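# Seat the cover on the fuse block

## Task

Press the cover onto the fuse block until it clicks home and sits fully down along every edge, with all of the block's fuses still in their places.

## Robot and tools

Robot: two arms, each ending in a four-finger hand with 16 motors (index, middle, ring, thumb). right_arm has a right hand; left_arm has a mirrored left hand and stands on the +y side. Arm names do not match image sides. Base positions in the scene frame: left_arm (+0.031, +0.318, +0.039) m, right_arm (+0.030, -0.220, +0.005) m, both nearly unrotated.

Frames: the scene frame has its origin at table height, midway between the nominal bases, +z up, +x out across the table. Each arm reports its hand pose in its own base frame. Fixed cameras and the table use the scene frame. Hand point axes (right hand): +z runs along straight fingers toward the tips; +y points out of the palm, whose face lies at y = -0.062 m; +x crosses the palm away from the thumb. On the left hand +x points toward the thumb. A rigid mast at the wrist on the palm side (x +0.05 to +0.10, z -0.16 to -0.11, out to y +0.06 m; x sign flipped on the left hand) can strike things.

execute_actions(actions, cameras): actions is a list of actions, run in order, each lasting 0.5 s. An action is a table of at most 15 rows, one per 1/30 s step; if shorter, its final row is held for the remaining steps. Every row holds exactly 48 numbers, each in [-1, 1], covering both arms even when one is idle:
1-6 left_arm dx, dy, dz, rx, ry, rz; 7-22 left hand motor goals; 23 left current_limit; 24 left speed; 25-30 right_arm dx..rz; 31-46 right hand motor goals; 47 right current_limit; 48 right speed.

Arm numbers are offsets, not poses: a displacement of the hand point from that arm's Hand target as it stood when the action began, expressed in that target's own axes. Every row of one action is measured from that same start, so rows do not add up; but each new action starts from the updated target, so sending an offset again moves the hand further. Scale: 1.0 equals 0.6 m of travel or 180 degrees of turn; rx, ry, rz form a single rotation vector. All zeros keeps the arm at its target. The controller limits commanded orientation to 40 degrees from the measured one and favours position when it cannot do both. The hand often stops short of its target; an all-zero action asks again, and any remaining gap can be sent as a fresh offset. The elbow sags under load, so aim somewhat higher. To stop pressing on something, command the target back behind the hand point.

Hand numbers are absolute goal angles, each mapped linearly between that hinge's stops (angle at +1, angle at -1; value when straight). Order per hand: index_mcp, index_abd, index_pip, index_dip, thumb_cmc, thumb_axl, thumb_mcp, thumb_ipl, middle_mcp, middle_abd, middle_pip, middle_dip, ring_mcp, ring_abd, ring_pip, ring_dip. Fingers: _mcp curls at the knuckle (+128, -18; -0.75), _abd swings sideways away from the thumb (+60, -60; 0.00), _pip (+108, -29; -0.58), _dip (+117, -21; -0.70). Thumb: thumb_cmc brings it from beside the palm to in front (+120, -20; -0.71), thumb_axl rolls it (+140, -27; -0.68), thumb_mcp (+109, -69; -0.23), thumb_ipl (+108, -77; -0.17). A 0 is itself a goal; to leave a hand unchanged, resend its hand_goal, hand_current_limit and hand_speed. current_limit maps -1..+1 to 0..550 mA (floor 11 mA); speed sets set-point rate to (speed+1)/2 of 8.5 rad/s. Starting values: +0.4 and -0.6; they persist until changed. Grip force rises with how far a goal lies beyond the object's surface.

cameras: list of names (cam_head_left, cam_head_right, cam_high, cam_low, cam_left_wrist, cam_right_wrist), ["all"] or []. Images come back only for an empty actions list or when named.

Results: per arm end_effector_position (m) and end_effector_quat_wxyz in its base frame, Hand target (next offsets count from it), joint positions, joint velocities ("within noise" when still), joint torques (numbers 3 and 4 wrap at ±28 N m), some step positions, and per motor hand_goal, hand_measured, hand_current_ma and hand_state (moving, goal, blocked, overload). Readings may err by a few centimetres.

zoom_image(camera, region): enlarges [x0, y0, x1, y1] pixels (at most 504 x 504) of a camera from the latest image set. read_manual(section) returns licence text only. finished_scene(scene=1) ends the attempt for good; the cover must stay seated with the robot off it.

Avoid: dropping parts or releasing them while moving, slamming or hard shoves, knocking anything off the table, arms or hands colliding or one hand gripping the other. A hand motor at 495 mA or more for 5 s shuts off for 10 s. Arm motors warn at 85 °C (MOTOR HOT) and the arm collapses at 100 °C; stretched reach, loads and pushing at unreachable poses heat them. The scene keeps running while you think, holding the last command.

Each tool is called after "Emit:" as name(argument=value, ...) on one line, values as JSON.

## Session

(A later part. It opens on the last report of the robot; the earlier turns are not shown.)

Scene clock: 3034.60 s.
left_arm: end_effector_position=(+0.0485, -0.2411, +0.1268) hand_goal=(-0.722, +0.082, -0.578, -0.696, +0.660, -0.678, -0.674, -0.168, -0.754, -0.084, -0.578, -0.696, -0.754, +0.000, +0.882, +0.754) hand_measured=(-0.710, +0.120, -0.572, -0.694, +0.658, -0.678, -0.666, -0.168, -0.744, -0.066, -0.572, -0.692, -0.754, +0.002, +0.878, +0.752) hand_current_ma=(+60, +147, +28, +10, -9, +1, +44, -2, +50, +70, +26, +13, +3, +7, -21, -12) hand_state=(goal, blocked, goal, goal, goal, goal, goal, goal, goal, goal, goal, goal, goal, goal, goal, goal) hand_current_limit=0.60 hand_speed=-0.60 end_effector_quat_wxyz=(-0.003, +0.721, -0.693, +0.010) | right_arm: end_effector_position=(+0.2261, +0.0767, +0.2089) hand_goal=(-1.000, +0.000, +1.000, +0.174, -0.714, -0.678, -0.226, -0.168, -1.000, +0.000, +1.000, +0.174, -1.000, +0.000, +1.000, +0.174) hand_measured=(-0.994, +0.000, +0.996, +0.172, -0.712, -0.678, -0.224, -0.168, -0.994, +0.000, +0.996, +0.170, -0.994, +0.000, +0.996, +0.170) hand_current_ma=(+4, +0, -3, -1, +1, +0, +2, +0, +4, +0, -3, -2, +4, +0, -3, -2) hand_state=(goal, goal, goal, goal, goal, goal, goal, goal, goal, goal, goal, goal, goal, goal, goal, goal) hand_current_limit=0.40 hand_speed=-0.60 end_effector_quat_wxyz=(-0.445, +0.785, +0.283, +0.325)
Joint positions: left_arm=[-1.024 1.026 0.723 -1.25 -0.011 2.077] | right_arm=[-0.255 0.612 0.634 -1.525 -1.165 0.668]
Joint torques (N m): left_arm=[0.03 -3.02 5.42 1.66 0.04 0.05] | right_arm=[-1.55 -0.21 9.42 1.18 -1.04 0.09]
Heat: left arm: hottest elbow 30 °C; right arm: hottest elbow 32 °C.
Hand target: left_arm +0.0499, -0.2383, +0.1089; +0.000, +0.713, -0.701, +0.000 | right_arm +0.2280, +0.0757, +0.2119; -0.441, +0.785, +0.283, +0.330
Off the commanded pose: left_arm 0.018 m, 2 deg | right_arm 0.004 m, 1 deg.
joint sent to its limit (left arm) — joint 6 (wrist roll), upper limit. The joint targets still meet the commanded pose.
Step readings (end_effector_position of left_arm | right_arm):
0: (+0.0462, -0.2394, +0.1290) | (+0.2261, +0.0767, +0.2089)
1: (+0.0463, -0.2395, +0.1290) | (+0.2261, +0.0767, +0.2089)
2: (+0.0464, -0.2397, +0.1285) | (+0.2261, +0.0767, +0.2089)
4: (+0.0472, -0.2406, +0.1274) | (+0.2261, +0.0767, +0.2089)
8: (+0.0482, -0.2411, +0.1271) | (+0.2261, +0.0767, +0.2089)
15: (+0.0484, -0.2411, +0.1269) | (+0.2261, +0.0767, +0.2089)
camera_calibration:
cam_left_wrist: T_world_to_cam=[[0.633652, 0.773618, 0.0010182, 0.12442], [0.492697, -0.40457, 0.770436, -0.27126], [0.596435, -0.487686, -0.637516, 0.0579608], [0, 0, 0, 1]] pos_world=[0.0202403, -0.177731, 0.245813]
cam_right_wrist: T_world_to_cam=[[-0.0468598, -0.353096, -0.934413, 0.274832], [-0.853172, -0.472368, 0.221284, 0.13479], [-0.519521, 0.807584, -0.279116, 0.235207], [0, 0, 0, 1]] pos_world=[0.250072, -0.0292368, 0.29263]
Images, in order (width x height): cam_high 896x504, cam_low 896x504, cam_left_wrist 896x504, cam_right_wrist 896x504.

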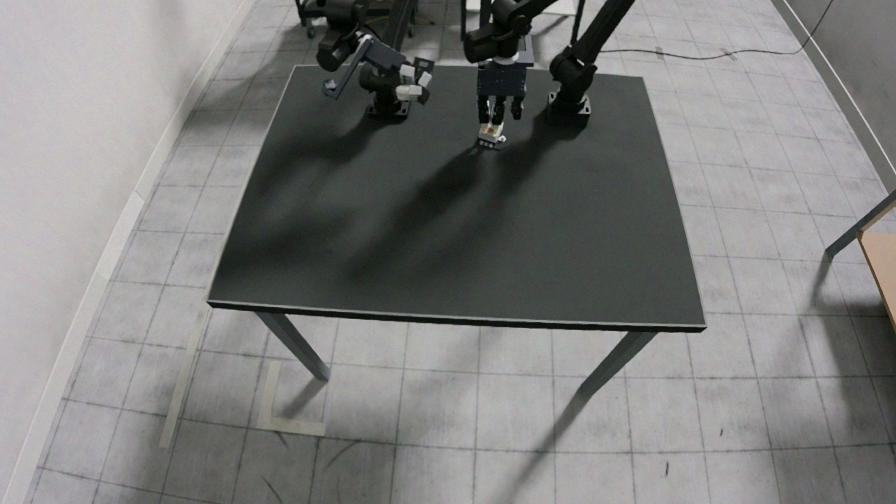

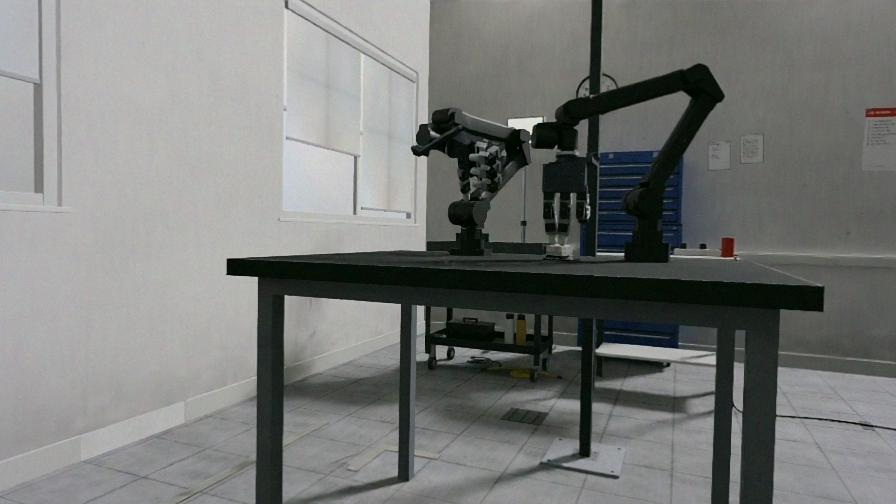

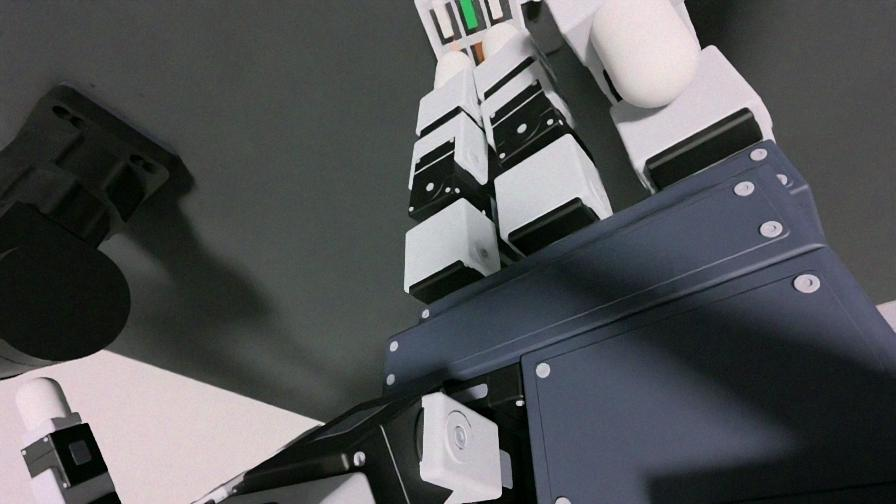

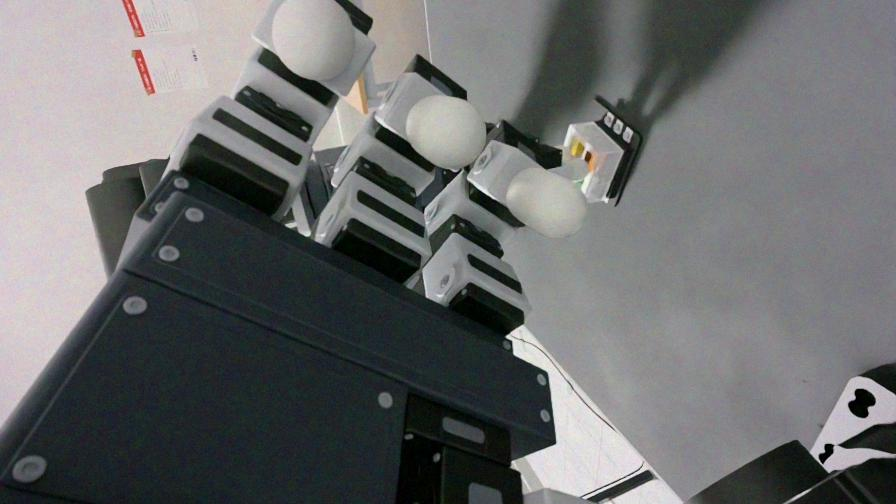

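Emit:
execute_actions(actions=[[[-0.0035,0.0033,0.025,0,0,0,-0.722,0.083,-0.577,-0.696,0.66,-0.678,-0.674,-0.168,-0.753,-0.083,-0.577,-0.696,-0.754,0,0.883,0.754,0.6,-0.6,0,0,0,0,0,0,-1,0,1,0.174,-0.714,-0.678,-0.226,-0.168,-1,0,1,0.174,-1,0,1,0.174,0.4,-0.6]],[[-0.0035,0.0033,0.025,0,0,0,-0.722,0.083,-0.577,-0.696,0.66,-0.678,-0.674,-0.168,-0.753,-0.083,-0.577,-0.696,-0.754,0,0.883,0.754,0.6,-0.6,0,0,0,0,0,0,-1,0,1,0.174,-0.714,-0.678,-0.226,-0.168,-1,0,1,0.174,-1,0,1,0.174,0.4,-0.6]]], cameras=["cam_high","cam_left_wrist","cam_low","cam_right_wrist"])

Emit:
zoom_image(camera="cam_left_wrist", region=[400, 0, 560, 120])

Emit:
zoom_image(camera="cam_low", region=[515, 200, 595, 270])

Emit:
zoom_image(camera="cam_right_wrist", region=[540, 40, 700, 240])

Scene clock: 3055.20 s.
left_arm: end_effector_position=(+0.0531, -0.2450, +0.1211) hand_goal=(-0.722, +0.082, -0.578, -0.696, +0.660, -0.678, -0.674, -0.168, -0.754, -0.084, -0.578, -0.696, -0.754, +0.000, +0.882, +0.754) hand_measured=(-0.718, +0.084, -0.574, -0.694, +0.658, -0.678, -0.666, -0.168, -0.712, +0.002, -0.546, -0.676, -0.754, +0.002, +0.878, +0.752) hand_current_ma=(+20, +10, +13, +10, -9, +1, +41, -2, +209, +354, +145, +89, +3, +7, -21, -12) hand_state=(goal, goal, goal, goal, goal, goal, goal, goal, blocked, blocked, blocked, blocked, goal, goal, goal, goal) hand_current_limit=0.60 hand_speed=-0.60 end_effector_quat_wxyz=(+0.001, +0.721, -0.692, +0.035) | right_arm: end_effector_position=(+0.2261, +0.0767, +0.2089) hand_goal=(-1.000, +0.000, +1.000, +0.174, -0.714, -0.678, -0.226, -0.168, -1.000, +0.000, +1.000, +0.174, -1.000, +0.000, +1.000, +0.174) hand_measured=(-0.994, +0.000, +0.996, +0.172, -0.712, -0.678, -0.224, -0.168, -0.994, +0.000, +0.996, +0.170, -0.994, +0.000, +0.996, +0.170) hand_current_ma=(+4, +0, -3, -1, +1, +0, +2, +0, +4, +0, -3, -2, +4, +0, -3, -2) hand_state=(goal, goal, goal, goal, goal, goal, goal, goal, goal, goal, goal, goal, goal, goal, goal, goal) hand_current_limit=0.40 hand_speed=-0.60 end_effector_quat_wxyz=(-0.445, +0.785, +0.283, +0.325)
Joint positions: left_arm=[-1.021 1.008 0.699 -1.193 -0.017 2.08] | right_arm=[-0.255 0.612 0.634 -1.525 -1.165 0.668]
Joint torques (N m): left_arm=[-0.38 -1.14 2.11 2.54 0.29 0.01] | right_arm=[-1.49 -0.21 9.44 1.2 -1.03 0.08]
Heat: left arm: hottest elbow 29 °C; right arm: hottest elbow 32 °C.
Hand target: left_arm +0.0458, -0.2342, +0.0790; +0.000, +0.713, -0.701, +0.000 | right_arm +0.2280, +0.0757, +0.2119; -0.441, +0.785, +0.283, +0.330
Off the commanded pose: left_arm 0.044 m, 4 deg | right_arm 0.004 m, 1 deg.
joint sent to its limit (left arm) — joint 6 (wrist roll), upper limit. The joint targets are off in position, not in orientation.
Step readings (end_effector_position of left_arm | right_arm):
0: (+0.0485, -0.2411, +0.1268) | (+0.2261, +0.0767, +0.2089)
1: (+0.0485, -0.2410, +0.1267) | (+0.2261, +0.0767, +0.2089)
2: (+0.0485, -0.2411, +0.1263) | (+0.2261, +0.0767, +0.2089)
4: (+0.0490, -0.2411, +0.1252) | (+0.2261, +0.0767, +0.2089)
8: (+0.0503, -0.2426, +0.1229) | (+0.2261, +0.0767, +0.2089)
15: (+0.0508, -0.2435, +0.1228) | (+0.2261, +0.0767, +0.2089)
16: (+0.0508, -0.2435, +0.1226) | (+0.2261, +0.0767, +0.2089)
17: (+0.0510, -0.2436, +0.1222) | (+0.2261, +0.0767, +0.2089)
19: (+0.0517, -0.2442, +0.1218) | (+0.2261, +0.0767, +0.2089)
23: (+0.0525, -0.2445, +0.1214) | (+0.2261, +0.0767, +0.2089)
30: (+0.0531, -0.2450, +0.1211) | (+0.2261, +0.0767, +0.2089)
camera_calibration:
cam_left_wrist: T_world_to_cam=[[0.633877, 0.773369, -0.0100266, 0.125862], [0.467401, -0.372703, 0.801641, -0.265259], [0.616227, -0.512828, -0.597722, 0.037606], [0, 0, 0, 1]] pos_world=[0.0210275, -0.176915, 0.236382]
cam_right_wrist: T_world_to_cam=[[-0.0468598, -0.353096, -0.934413, 0.274832], [-0.853172, -0.472368, 0.221284, 0.13479], [-0.519521, 0.807584, -0.279116, 0.235207], [0, 0, 0, 1]] pos_world=[0.250072, -0.0292368, 0.29263]
Images, in order (width x height): cam_high 896x504, cam_low 896x504, cam_left_wrist 896x504, cam_right_wrist 896x504.

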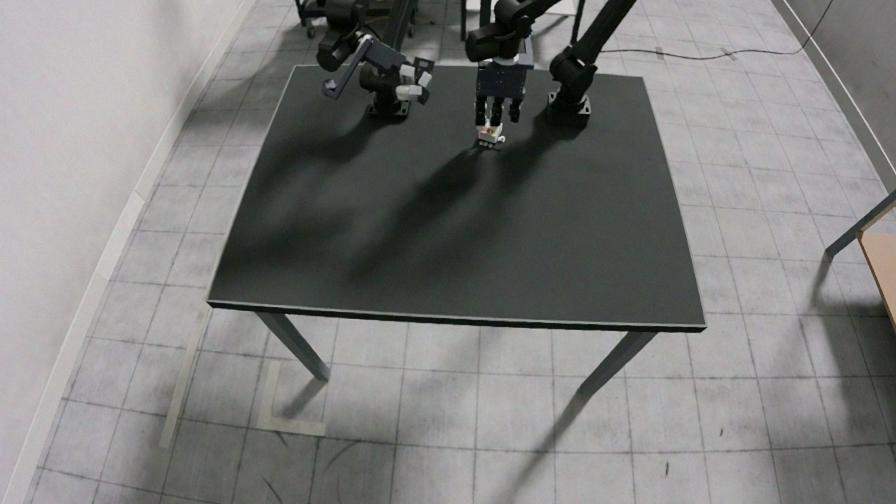

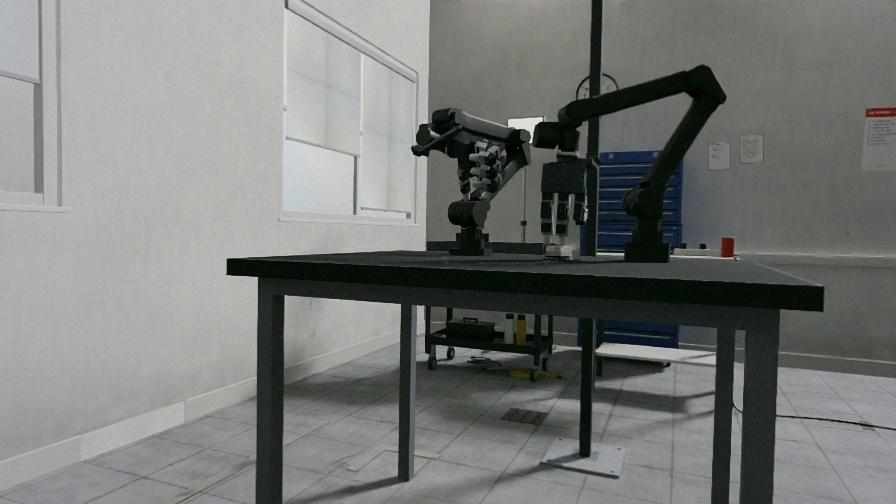

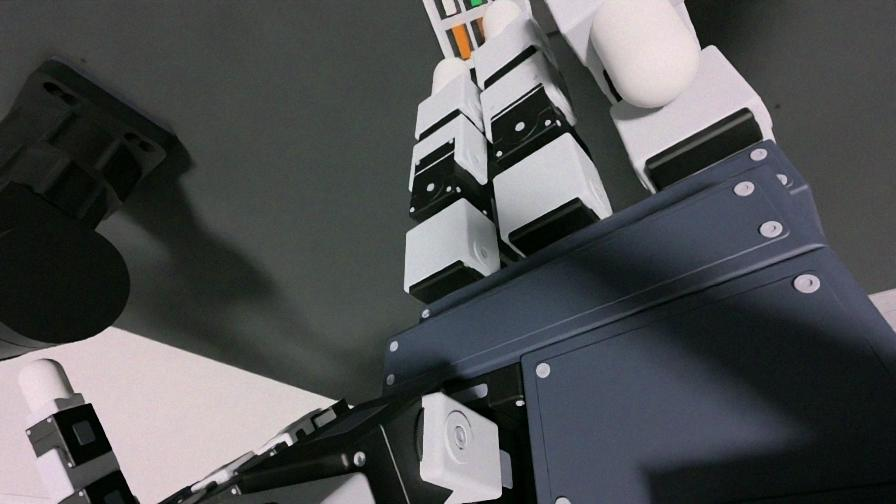

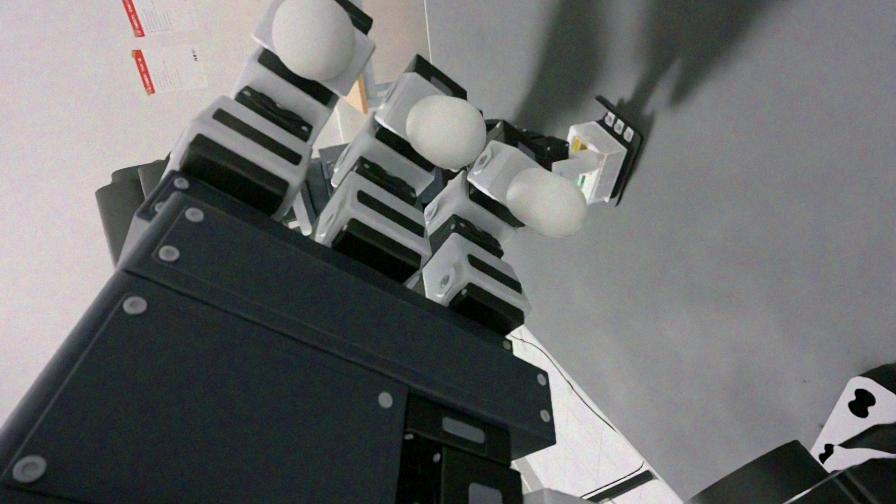

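Scaled by 3.150 from the camera's 896x504 image, which has a finer 1280x720 frame.

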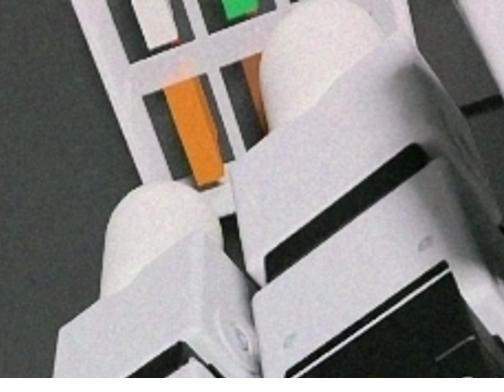

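Scaled by 6.300 from the camera's 896x504 image, which has a finer 1280x720 frame.

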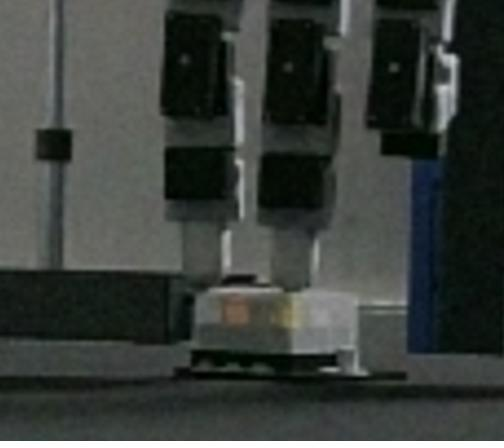

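Scaled by 2.520 from the camera's 896x504 image, which has a finer 1280x720 frame.

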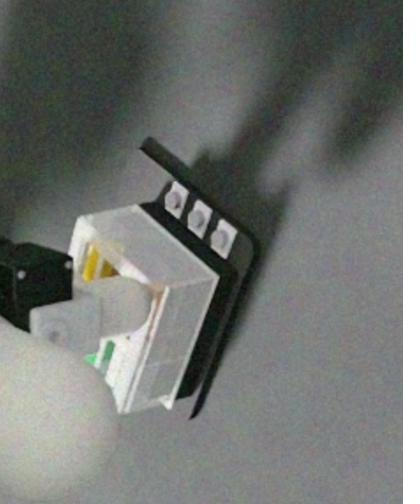

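Emit:
execute_actions(actions=[[[0.014,-0.009,-0.17,0,0,0,-0.722,0.083,-0.577,-0.696,0.66,-0.678,-0.674,-0.168,-0.745,-0.02,-0.577,-0.696,-0.754,0,0.883,0.754,0.6,-0.6,0,0,0,0,0,0,-1,0,1,0.174,-0.714,-0.678,-0.226,-0.168,-1,0,1,0.174,-1,0,1,0.174,0.4,-0.6]],[[0,0,0,0,0,0,-0.722,0.083,-0.577,-0.696,0.66,-0.678,-0.674,-0.168,-0.753,-0.083,-0.577,-0.696,-0.754,0,0.883,0.754,0.6,-0.6,0,0,0,0,0,0,-1,0,1,0.174,-0.714,-0.678,-0.226,-0.168,-1,0,1,0.174,-1,0,1,0.174,0.4,-0.6]]], cameras=["cam_high","cam_left_wrist","cam_low","cam_right_wrist"])

Emit:
zoom_image(camera="cam_left_wrist", region=[400, 0, 560, 120])

Emit:
zoom_image(camera="cam_high", region=[465, 95, 515, 155])

Emit:
zoom_image(camera="cam_low", region=[515, 200, 595, 270])

Emit:
zoom_image(camera="cam_right_wrist", region=[540, 40, 700, 240])

Scene clock: 3102.73 s.
left_arm: end_effector_position=(+0.0453, -0.2347, +0.1650) hand_goal=(-0.722, +0.082, -0.578, -0.696, +0.660, -0.678, -0.674, -0.168, -0.754, -0.084, -0.578, -0.696, -0.754, +0.000, +0.882, +0.754) hand_measured=(-0.720, +0.084, -0.576, -0.694, +0.658, -0.678, -0.666, -0.168, -0.750, -0.080, -0.576, -0.694, -0.754, +0.002, +0.878, +0.752) hand_current_ma=(+11, +6, +11, +10, -8, +1, +41, -2, +18, +12, +11, +10, +1, +7, -21, -12) hand_state=(goal, goal, goal, goal, goal, goal, goal, goal, goal, goal, goal, goal, goal, goal, goal, goal) hand_current_limit=0.60 hand_speed=-0.60 end_effector_quat_wxyz=(-0.009, +0.721, -0.693, -0.016) | right_arm: end_effector_position=(+0.2261, +0.0767, +0.2089) hand_goal=(-1.000, +0.000, +1.000, +0.174, -0.714, -0.678, -0.226, -0.168, -1.000, +0.000, +1.000, +0.174, -1.000, +0.000, +1.000, +0.174) hand_measured=(-0.994, +0.000, +0.996, +0.172, -0.712, -0.678, -0.224, -0.168, -0.994, +0.000, +0.996, +0.170, -0.994, +0.000, +0.996, +0.170) hand_current_ma=(+4, +0, -3, -1, +1, +0, +2, +0, +4, +0, -3, -2, +4, +0, -3, -2) hand_state=(goal, goal, goal, goal, goal, goal, goal, goal, goal, goal, goal, goal, goal, goal, goal, goal) hand_current_limit=0.40 hand_speed=-0.60 end_effector_quat_wxyz=(-0.445, +0.785, +0.283, +0.325)
Joint positions: left_arm=[-1.021 1.015 0.816 -1.407 -0.009 2.08] | right_arm=[-0.255 0.612 0.634 -1.525 -1.165 0.668]
Joint torques (N m): left_arm=[-0.5 -5.13 10.97 -0.49 0.06 0.03] | right_arm=[-1.49 -0.15 9.44 1.2 -1.04 0.09]
Heat: left arm: hottest elbow 27 °C; right arm: hottest elbow 32 °C.
Hand target: left_arm +0.0515, -0.2425, +0.1810; +0.000, +0.713, -0.701, +0.000 | right_arm +0.2280, +0.0757, +0.2119; -0.441, +0.785, +0.283, +0.330
Off the commanded pose: left_arm 0.019 m, 2 deg | right_arm 0.004 m, 1 deg.
joint sent to its limit (left arm) — joint 6 (wrist roll), upper limit. The joint targets still meet the commanded pose.
Step readings (end_effector_position of left_arm | right_arm):
0: (+0.0532, -0.2450, +0.1211) | (+0.2261, +0.0767, +0.2089)
1: (+0.0534, -0.2453, +0.1216) | (+0.2261, +0.0767, +0.2089)
2: (+0.0531, -0.2454, +0.1237) | (+0.2261, +0.0767, +0.2089)
4: (+0.0489, -0.2407, +0.1281) | (+0.2261, +0.0767, +0.2089)
8: (+0.0440, -0.2326, +0.1451) | (+0.2261, +0.0767, +0.2089)
15: (+0.0466, -0.2368, +0.1645) | (+0.2261, +0.0767, +0.2089)
16: (+0.0463, -0.2364, +0.1647) | (+0.2261, +0.0767, +0.2089)
17: (+0.0460, -0.2359, +0.1648) | (+0.2261, +0.0767, +0.2089)
19: (+0.0456, -0.2352, +0.1649) | (+0.2261, +0.0767, +0.2089)
23: (+0.0453, -0.2347, +0.1650) | (+0.2261, +0.0767, +0.2089)
30: (+0.0453, -0.2347, +0.1650) | (+0.2261, +0.0767, +0.2089)
camera_calibration:
cam_left_wrist: T_world_to_cam=[[0.633879, 0.773245, 0.0170275, 0.118736], [0.514637, -0.438111, 0.737026, -0.299695], [0.577361, -0.458423, -0.67565, 0.101352], [0, 0, 0, 1]] pos_world=[0.0204527, -0.17665, 0.28734]
cam_right_wrist: T_world_to_cam=[[-0.0468598, -0.353096, -0.934413, 0.274832], [-0.853172, -0.472368, 0.221284, 0.13479], [-0.519521, 0.807584, -0.279116, 0.235207], [0, 0, 0, 1]] pos_world=[0.250072, -0.0292368, 0.29263]
Images, in order (width x height): cam_high 896x504, cam_low 896x504, cam_left_wrist 896x504, cam_right_wrist 896x504.

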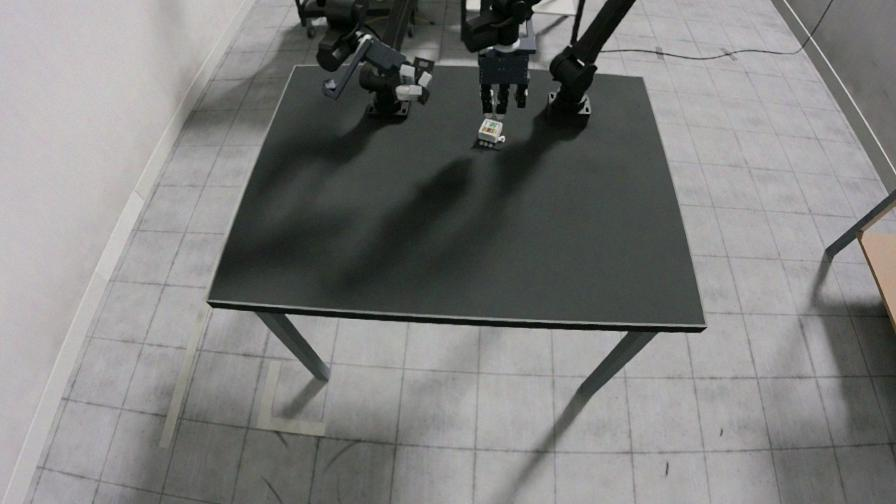

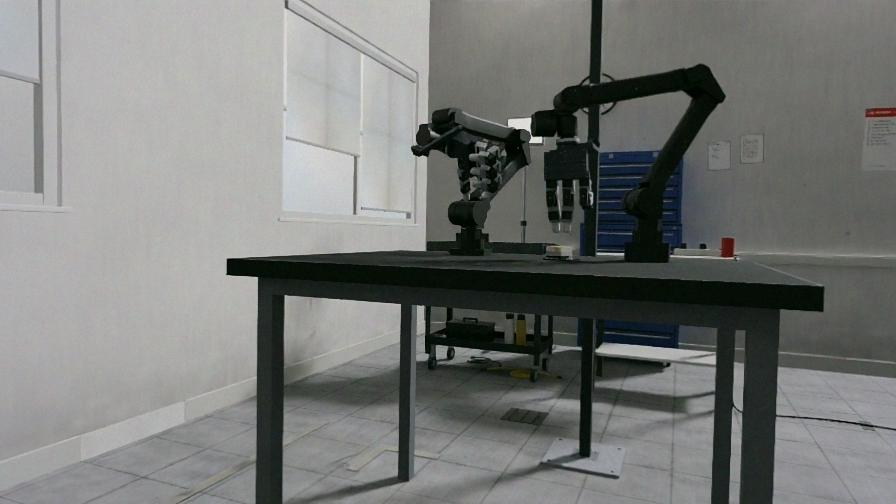

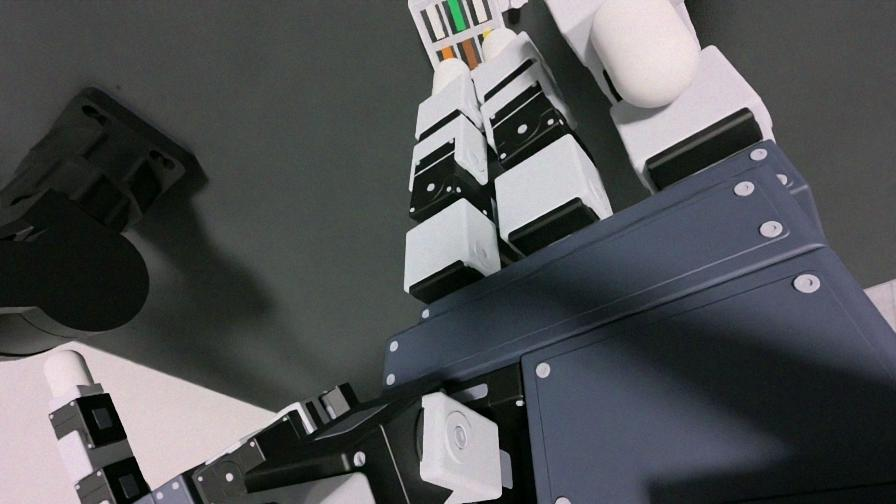

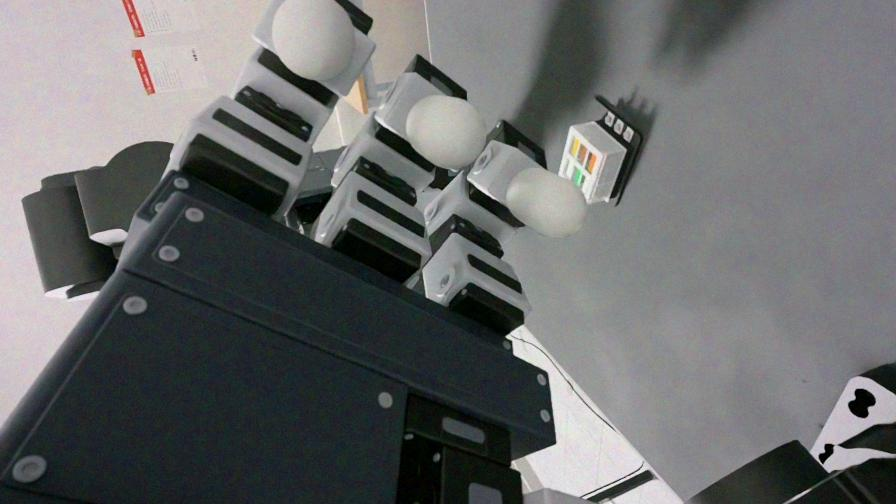

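Scaled by 3.150 from the camera's 896x504 image, which has a finer 1280x720 frame.

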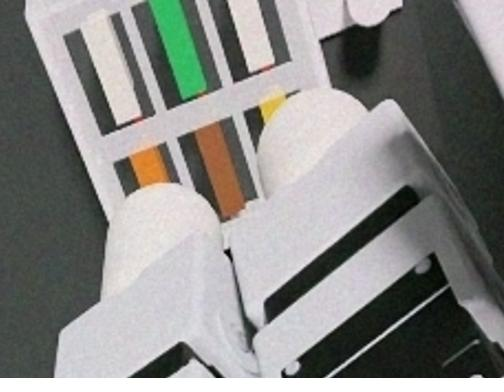

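Scaled by 8.400 from the camera's 896x504 image, which has a finer 1280x720 frame.

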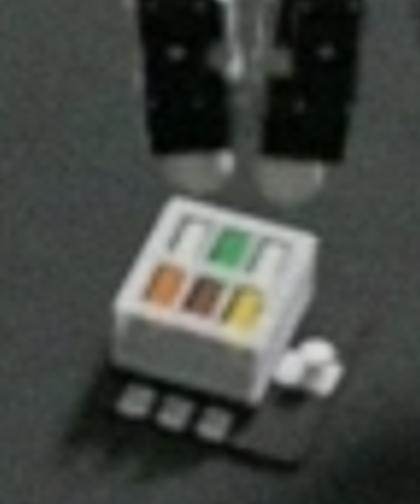

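Scaled by 6.300 from the camera's 896x504 image, which has a finer 1280x720 frame.

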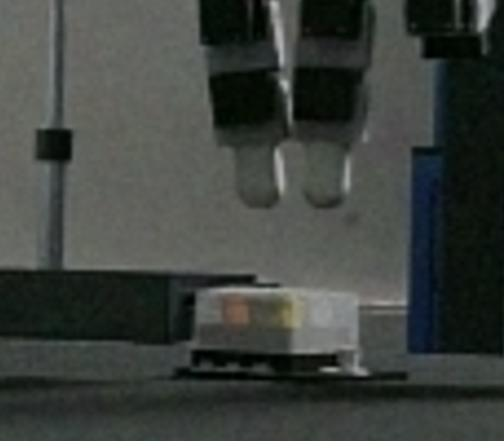

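Scaled by 2.520 from the camera's 896x504 image, which has a finer 1280x720 frame.

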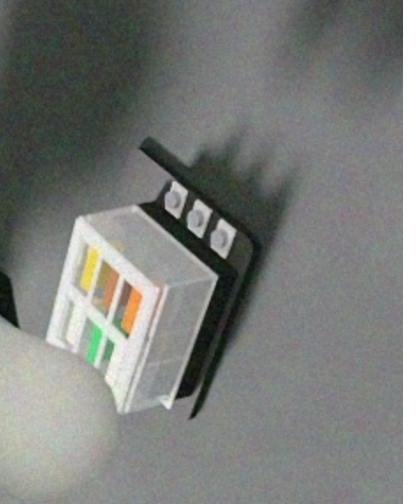

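Emit:
execute_actions(actions=[[[-0.0042,0.0025,0.06,0,0,0,-0.722,0.083,-0.577,-0.696,0.66,-0.678,-0.674,-0.168,-0.753,-0.083,-0.577,-0.696,-0.754,0,0.883,0.754,0.6,-0.6,0,0,0,0,0,0,-1,0,1,0.174,-0.714,-0.678,-0.226,-0.168,-1,0,1,0.174,-1,0,1,0.174,0.4,-0.6]],[[0,0,0.015,0,0,0,-0.722,0.083,-0.577,-0.696,0.66,-0.678,-0.674,-0.168,-0.753,-0.083,-0.577,-0.696,-0.754,0,0.883,0.754,0.6,-0.6,0,0,0,0,0,0,-1,0,1,0.174,-0.714,-0.678,-0.226,-0.168,-1,0,1,0.174,-1,0,1,0.174,0.4,-0.6]]], cameras=["cam_high","cam_left_wrist","cam_right_wrist"])

Emit:
zoom_image(camera="cam_left_wrist", region=[400, 0, 560, 120])

Emit:
zoom_image(camera="cam_high", region=[465, 95, 515, 155])

Emit:
zoom_image(camera="cam_right_wrist", region=[540, 40, 700, 240])

Scene clock: 3145.83 s.
left_arm: end_effector_position=(+0.0475, -0.2381, +0.1393) hand_goal=(-0.722, +0.082, -0.578, -0.696, +0.660, -0.678, -0.674, -0.168, -0.754, -0.084, -0.578, -0.696, -0.754, +0.000, +0.882, +0.754) hand_measured=(-0.720, +0.084, -0.576, -0.694, +0.658, -0.678, -0.666, -0.168, -0.750, -0.080, -0.576, -0.694, -0.754, +0.002, +0.878, +0.752) hand_current_ma=(+11, +6, +11, +10, -8, +1, +41, -2, +15, +11, +11, +10, +1, +7, -21, -12) hand_state=(goal, goal, goal, goal, goal, goal, goal, goal, goal, goal, goal, goal, goal, goal, goal, goal) hand_current_limit=0.60 hand_speed=-0.60 end_effector_quat_wxyz=(-0.005, +0.721, -0.693, +0.001) | right_arm: end_effector_position=(+0.2261, +0.0767, +0.2089) hand_goal=(-1.000, +0.000, +1.000, +0.174, -0.714, -0.678, -0.226, -0.168, -1.000, +0.000, +1.000, +0.174, -1.000, +0.000, +1.000, +0.174) hand_measured=(-0.994, +0.000, +0.996, +0.172, -0.712, -0.678, -0.224, -0.168, -0.994, +0.000, +0.996, +0.170, -0.994, +0.000, +0.996, +0.170) hand_current_ma=(+4, +0, -3, -1, +1, +0, +2, +0, +4, +0, -3, -2, +4, +0, -3, -2) hand_state=(goal, goal, goal, goal, goal, goal, goal, goal, goal, goal, goal, goal, goal, goal, goal, goal) hand_current_limit=0.40 hand_speed=-0.60 end_effector_quat_wxyz=(-0.445, +0.785, +0.283, +0.325)
Joint positions: left_arm=[-1.021 1.019 0.751 -1.303 -0.01 2.08] | right_arm=[-0.255 0.612 0.634 -1.525 -1.165 0.668]
Joint torques (N m): left_arm=[-0.56 -3.84 7.79 0.58 0.08 0.03] | right_arm=[-1.55 -0.15 9.44 1.2 -1.04 0.09]
Heat: left arm: hottest elbow 31 °C; right arm: hottest elbow 32 °C.
Hand target: left_arm +0.0499, -0.2400, +0.1359; +0.000, +0.713, -0.701, +0.000 | right_arm +0.2280, +0.0757, +0.2119; -0.441, +0.785, +0.283, +0.330
Off the commanded pose: left_arm 0.004 m, 2 deg | right_arm 0.004 m, 1 deg.
joint sent to its limit (left arm) — joint 6 (wrist roll), upper limit. The joint targets still meet the commanded pose.
Step readings (end_effector_position of left_arm | right_arm):
0: (+0.0453, -0.2347, +0.1650) | (+0.2261, +0.0767, +0.2089)
1: (+0.0453, -0.2347, +0.1650) | (+0.2261, +0.0767, +0.2089)
2: (+0.0455, -0.2350, +0.1649) | (+0.2261, +0.0767, +0.2089)
4: (+0.0472, -0.2378, +0.1626) | (+0.2261, +0.0767, +0.2089)
8: (+0.0476, -0.2383, +0.1525) | (+0.2261, +0.0767, +0.2089)
15: (+0.0470, -0.2374, +0.1472) | (+0.2261, +0.0767, +0.2089)
16: (+0.0472, -0.2377, +0.1472) | (+0.2261, +0.0767, +0.2089)
17: (+0.0473, -0.2379, +0.1468) | (+0.2261, +0.0767, +0.2089)
19: (+0.0478, -0.2387, +0.1449) | (+0.2261, +0.0767, +0.2089)
23: (+0.0473, -0.2378, +0.1408) | (+0.2261, +0.0767, +0.2089)
30: (+0.0474, -0.2380, +0.1393) | (+0.2261, +0.0767, +0.2089)
camera_calibration:
cam_left_wrist: T_world_to_cam=[[0.633738, 0.773527, 0.00565602, 0.122119], [0.500308, -0.415448, 0.759667, -0.280478], [0.589973, -0.4786, -0.650287, 0.0721887], [0, 0, 0, 1]] pos_world=[0.0203444, -0.176437, 0.259322]
cam_right_wrist: T_world_to_cam=[[-0.0468598, -0.353096, -0.934413, 0.274832], [-0.853172, -0.472368, 0.221284, 0.13479], [-0.519521, 0.807584, -0.279116, 0.235207], [0, 0, 0, 1]] pos_world=[0.250072, -0.0292368, 0.29263]
Images, in order (width x height): cam_high 896x504, cam_left_wrist 896x504, cam_right_wrist 896x504.

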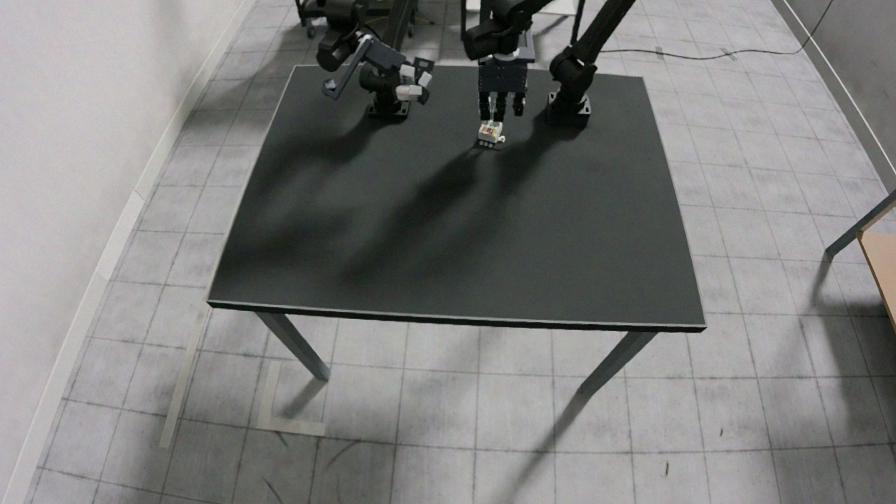

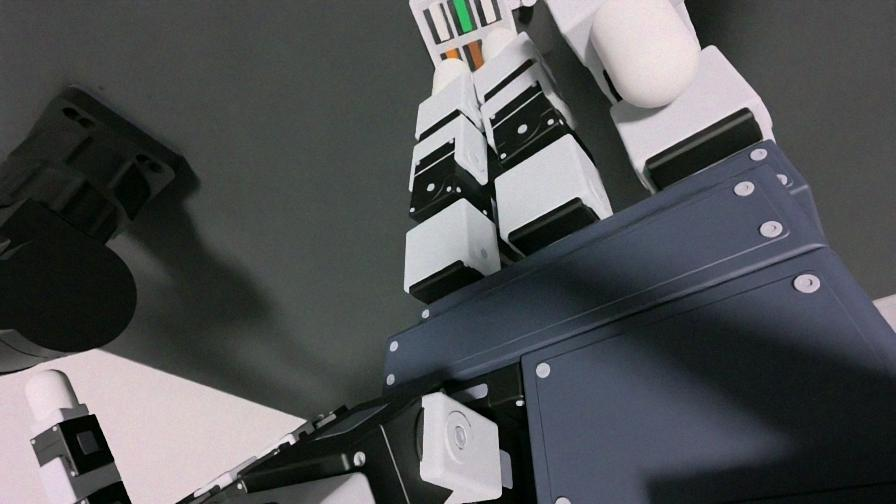

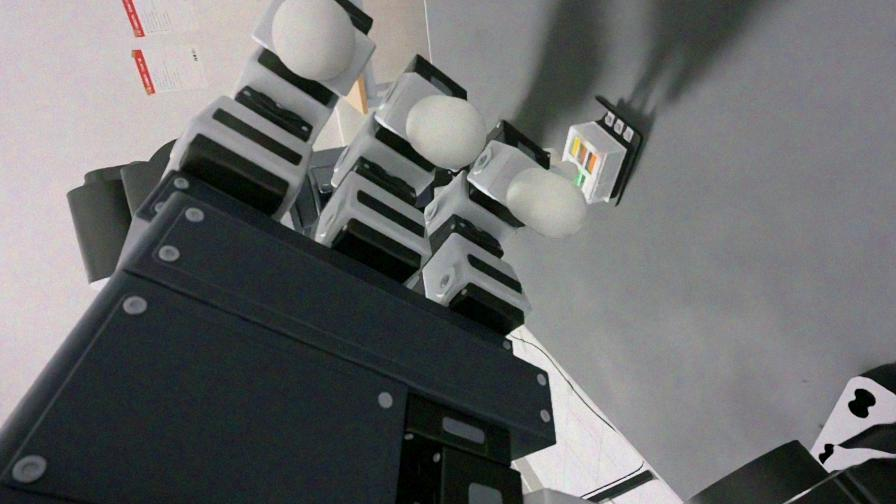

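Scaled by 3.150 from the camera's 896x504 image, which has a finer 1280x720 frame.

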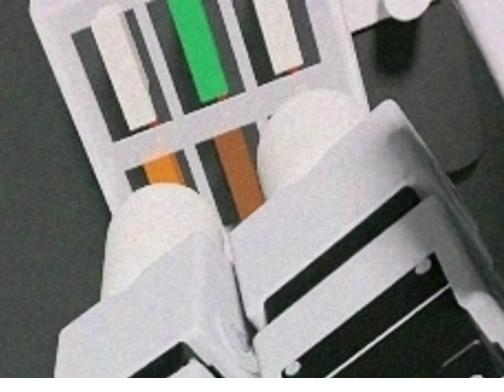

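Scaled by 8.400 from the camera's 896x504 image, which has a finer 1280x720 frame.

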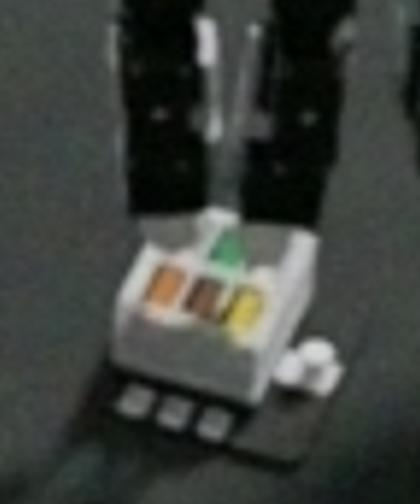

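Scaled by 2.520 from the camera's 896x504 image, which has a finer 1280x720 frame.

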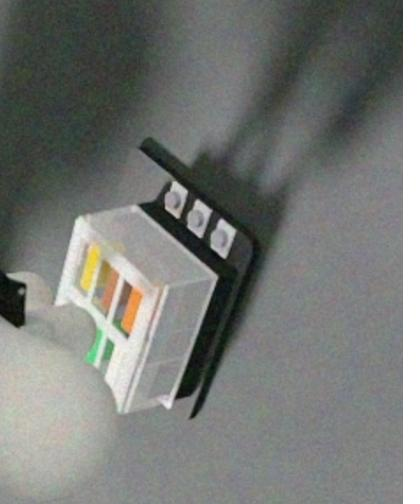

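Emit:
execute_actions(actions=[[[-0.001,0.0027,0.0298,-0.0019,-0.002,0,-0.722,0.083,-0.577,-0.696,0.66,-0.678,-0.674,-0.168,-0.753,-0.083,-0.577,-0.696,-0.754,0,0.883,0.754,0.75,-0.6,0,0,0,0,0,0,-1,0,1,0.174,-0.714,-0.678,-0.226,-0.168,-1,0,1,0.174,-1,0,1,0.174,0.4,-0.6]],[[-0.0085,0.0077,0.0302,-0.005,-0.0051,0,-0.722,0.083,-0.577,-0.696,0.66,-0.678,-0.674,-0.168,-0.753,-0.083,-0.577,-0.696,-0.754,0,0.883,0.754,0.75,-0.6,0,0,0,0,0,0,-1,0,1,0.174,-0.714,-0.678,-0.226,-0.168,-1,0,1,0.174,-1,0,1,0.174,0.4,-0.6]],[[-0.009,0.008,0.0337,-0.0065,-0.0067,0,-0.722,0.083,-0.577,-0.696,0.66,-0.678,-0.674,-0.168,-0.753,-0.083,-0.577,-0.696,-0.754,0,0.883,0.754,0.75,-0.6,0,0,0,0,0,0,-1,0,1,0.174,-0.714,-0.678,-0.226,-0.168,-1,0,1,0.174,-1,0,1,0.174,0.4,-0.6]]], cameras=["cam_high","cam_left_wrist","cam_low","cam_right_wrist"])

Emit:
zoom_image(camera="cam_left_wrist", region=[400, 0, 560, 120])

Emit:
zoom_image(camera="cam_low", region=[515, 200, 595, 270])

Emit:
zoom_image(camera="cam_right_wrist", region=[540, 40, 700, 240])

Scene clock: 3190.90 s.
left_arm: end_effector_position=(+0.0492, -0.2411, +0.1227) hand_goal=(-0.722, +0.082, -0.578, -0.696, +0.660, -0.678, -0.674, -0.168, -0.754, -0.084, -0.578, -0.696, -0.754, +0.000, +0.882, +0.754) hand_measured=(-0.718, +0.084, -0.574, -0.694, +0.658, -0.678, -0.666, -0.168, -0.734, -0.018, -0.566, -0.688, -0.754, +0.002, +0.878, +0.752) hand_current_ma=(+20, +10, +13, +8, -8, +1, +39, -2, +90, +272, +54, +33, +1, +7, -21, -12) hand_state=(goal, goal, goal, goal, goal, goal, goal, goal, goal, blocked, goal, goal, goal, goal, goal, goal) hand_current_limit=0.75 hand_speed=-0.60 end_effector_quat_wxyz=(-0.001, +0.721, -0.692, +0.012) | right_arm: end_effector_position=(+0.2261, +0.0767, +0.2089) hand_goal=(-1.000, +0.000, +1.000, +0.174, -0.714, -0.678, -0.226, -0.168, -1.000, +0.000, +1.000, +0.174, -1.000, +0.000, +1.000, +0.174) hand_measured=(-0.994, +0.000, +0.996, +0.172, -0.712, -0.678, -0.224, -0.168, -0.994, +0.000, +0.996, +0.170, -0.994, +0.000, +0.996, +0.170) hand_current_ma=(+4, +0, -3, -1, +1, +0, +2, +0, +4, +0, -3, -2, +4, +0, -3, -2) hand_state=(goal, goal, goal, goal, goal, goal, goal, goal, goal, goal, goal, goal, goal, goal, goal, goal) hand_current_limit=0.40 hand_speed=-0.60 end_effector_quat_wxyz=(-0.445, +0.785, +0.283, +0.325)
Joint positions: left_arm=[-1.021 1.028 0.712 -1.233 -0.009 2.08] | right_arm=[-0.255 0.612 0.634 -1.525 -1.165 0.668]
Joint torques (N m): left_arm=[-0.56 -1.14 1.73 2.17 0.57 0.02] | right_arm=[-1.49 -0.15 9.44 1.18 -1.04 0.09]
Heat: left arm: hottest elbow 30 °C; right arm: hottest elbow 32 °C.
Hand target: left_arm +0.0381, -0.2285, +0.0801; +0.000, +0.713, -0.701, -0.030 | right_arm +0.2280, +0.0757, +0.2119; -0.441, +0.785, +0.283, +0.330
Off the commanded pose: left_arm 0.046 m, 5 deg | right_arm 0.004 m, 1 deg.
joint sent to its limit (left arm) — joint 6 (wrist roll), upper limit. The joint targets are off in position, not in orientation.
Step readings (end_effector_position of left_arm | right_arm):
0: (+0.0475, -0.2381, +0.1393) | (+0.2261, +0.0767, +0.2089)
1: (+0.0475, -0.2381, +0.1391) | (+0.2261, +0.0767, +0.2089)
2: (+0.0477, -0.2384, +0.1384) | (+0.2261, +0.0767, +0.2089)
4: (+0.0479, -0.2389, +0.1340) | (+0.2261, +0.0767, +0.2089)
8: (+0.0469, -0.2373, +0.1259) | (+0.2261, +0.0767, +0.2089)
15: (+0.0473, -0.2379, +0.1258) | (+0.2261, +0.0767, +0.2089)
16: (+0.0474, -0.2380, +0.1258) | (+0.2261, +0.0767, +0.2089)
17: (+0.0475, -0.2382, +0.1258) | (+0.2261, +0.0767, +0.2089)
19: (+0.0477, -0.2385, +0.1252) | (+0.2261, +0.0767, +0.2089)
23: (+0.0479, -0.2388, +0.1248) | (+0.2261, +0.0767, +0.2089)
30: (+0.0479, -0.2389, +0.1247) | (+0.2261, +0.0767, +0.2089)
31: (+0.0478, -0.2387, +0.1246) | (+0.2261, +0.0767, +0.2089)
32: (+0.0478, -0.2387, +0.1240) | (+0.2261, +0.0767, +0.2089)
34: (+0.0476, -0.2385, +0.1232) | (+0.2261, +0.0767, +0.2089)
38: (+0.0485, -0.2400, +0.1228) | (+0.2261, +0.0767, +0.2089)
45: (+0.0491, -0.2410, +0.1227) | (+0.2261, +0.0767, +0.2089)
camera_calibration:
cam_left_wrist: T_world_to_cam=[[0.633649, 0.773617, -0.00231157, 0.124446], [0.491935, -0.400621, 0.772983, -0.267617], [0.597067, -0.490937, -0.634423, 0.0536881], [0, 0, 0, 1]] pos_world=[0.0207399, -0.177129, 0.241212]
cam_right_wrist: T_world_to_cam=[[-0.0468598, -0.353096, -0.934413, 0.274832], [-0.853172, -0.472368, 0.221284, 0.13479], [-0.519521, 0.807584, -0.279116, 0.235207], [0, 0, 0, 1]] pos_world=[0.250072, -0.0292368, 0.29263]
Images, in order (width x height): cam_high 896x504, cam_low 896x504, cam_left_wrist 896x504, cam_right_wrist 896x504.

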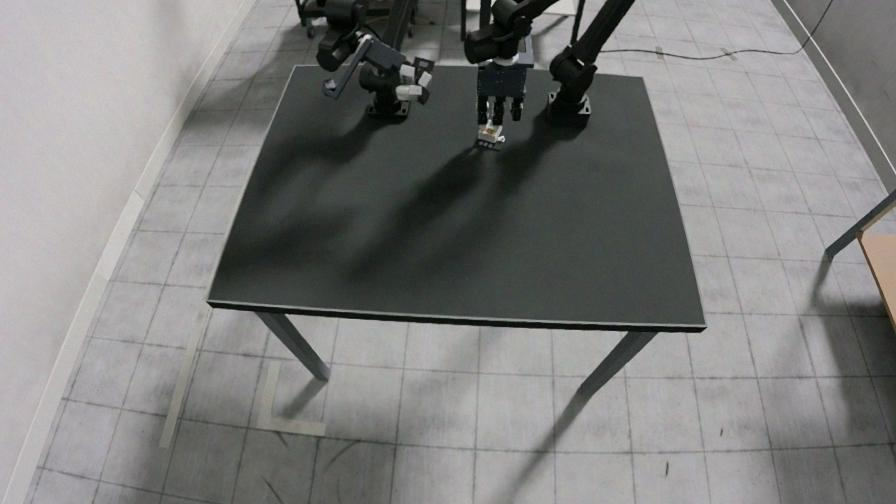

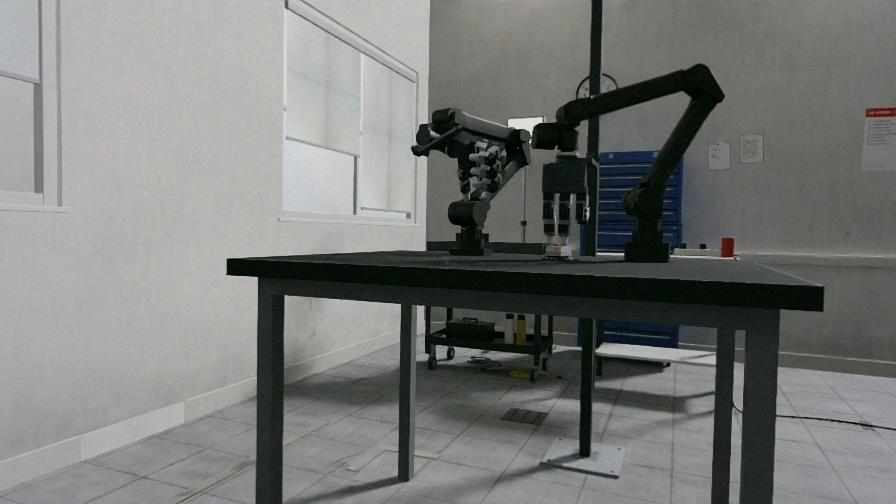

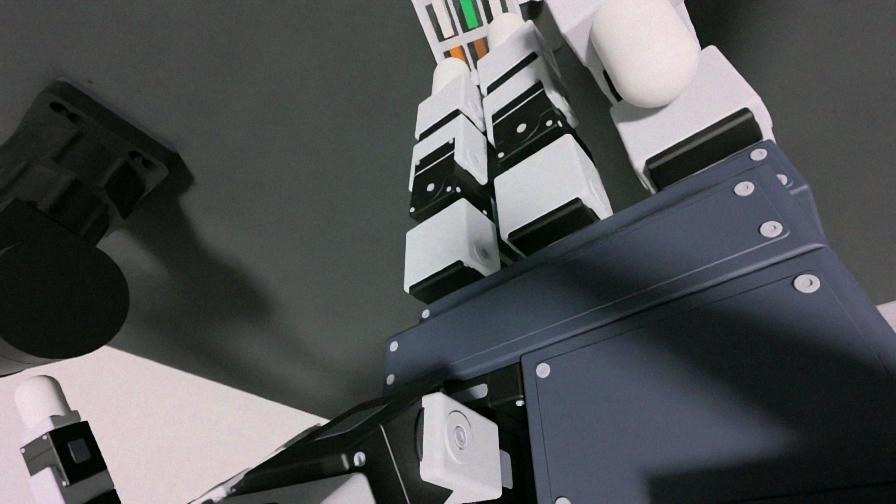

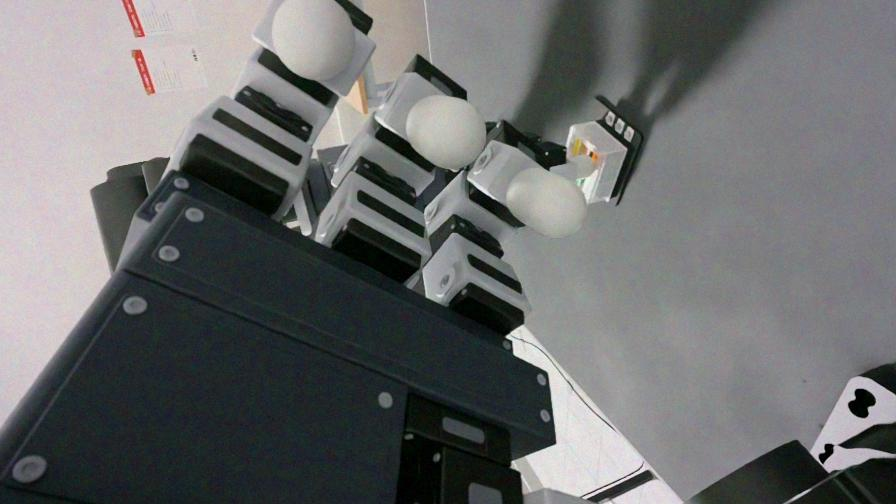

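Scaled by 3.150 from the camera's 896x504 image, which has a finer 1280x720 frame.

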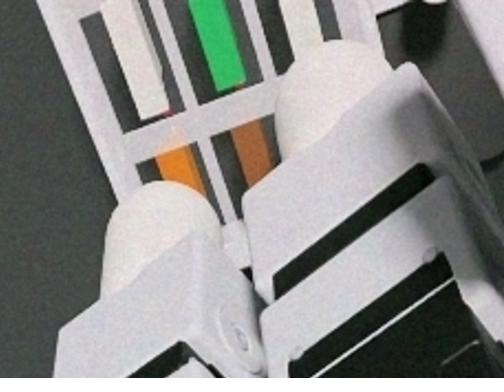

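Scaled by 6.300 from the camera's 896x504 image, which has a finer 1280x720 frame.

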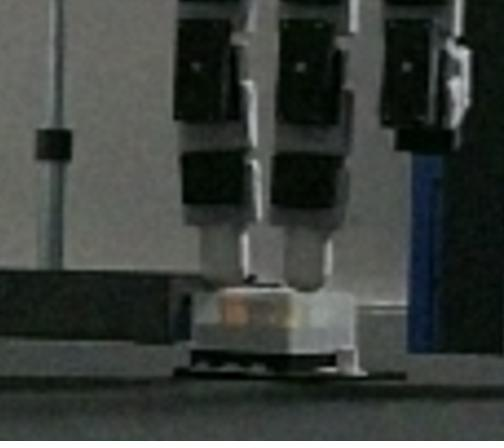

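Scaled by 2.520 from the camera's 896x504 image, which has a finer 1280x720 frame.

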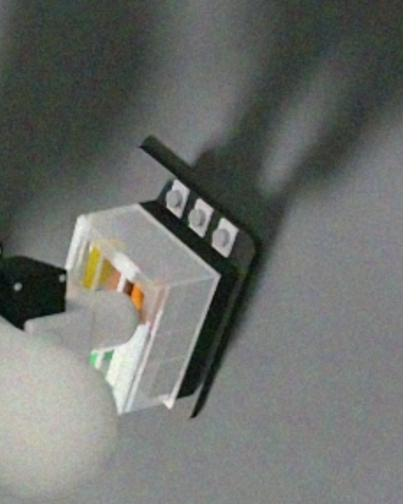

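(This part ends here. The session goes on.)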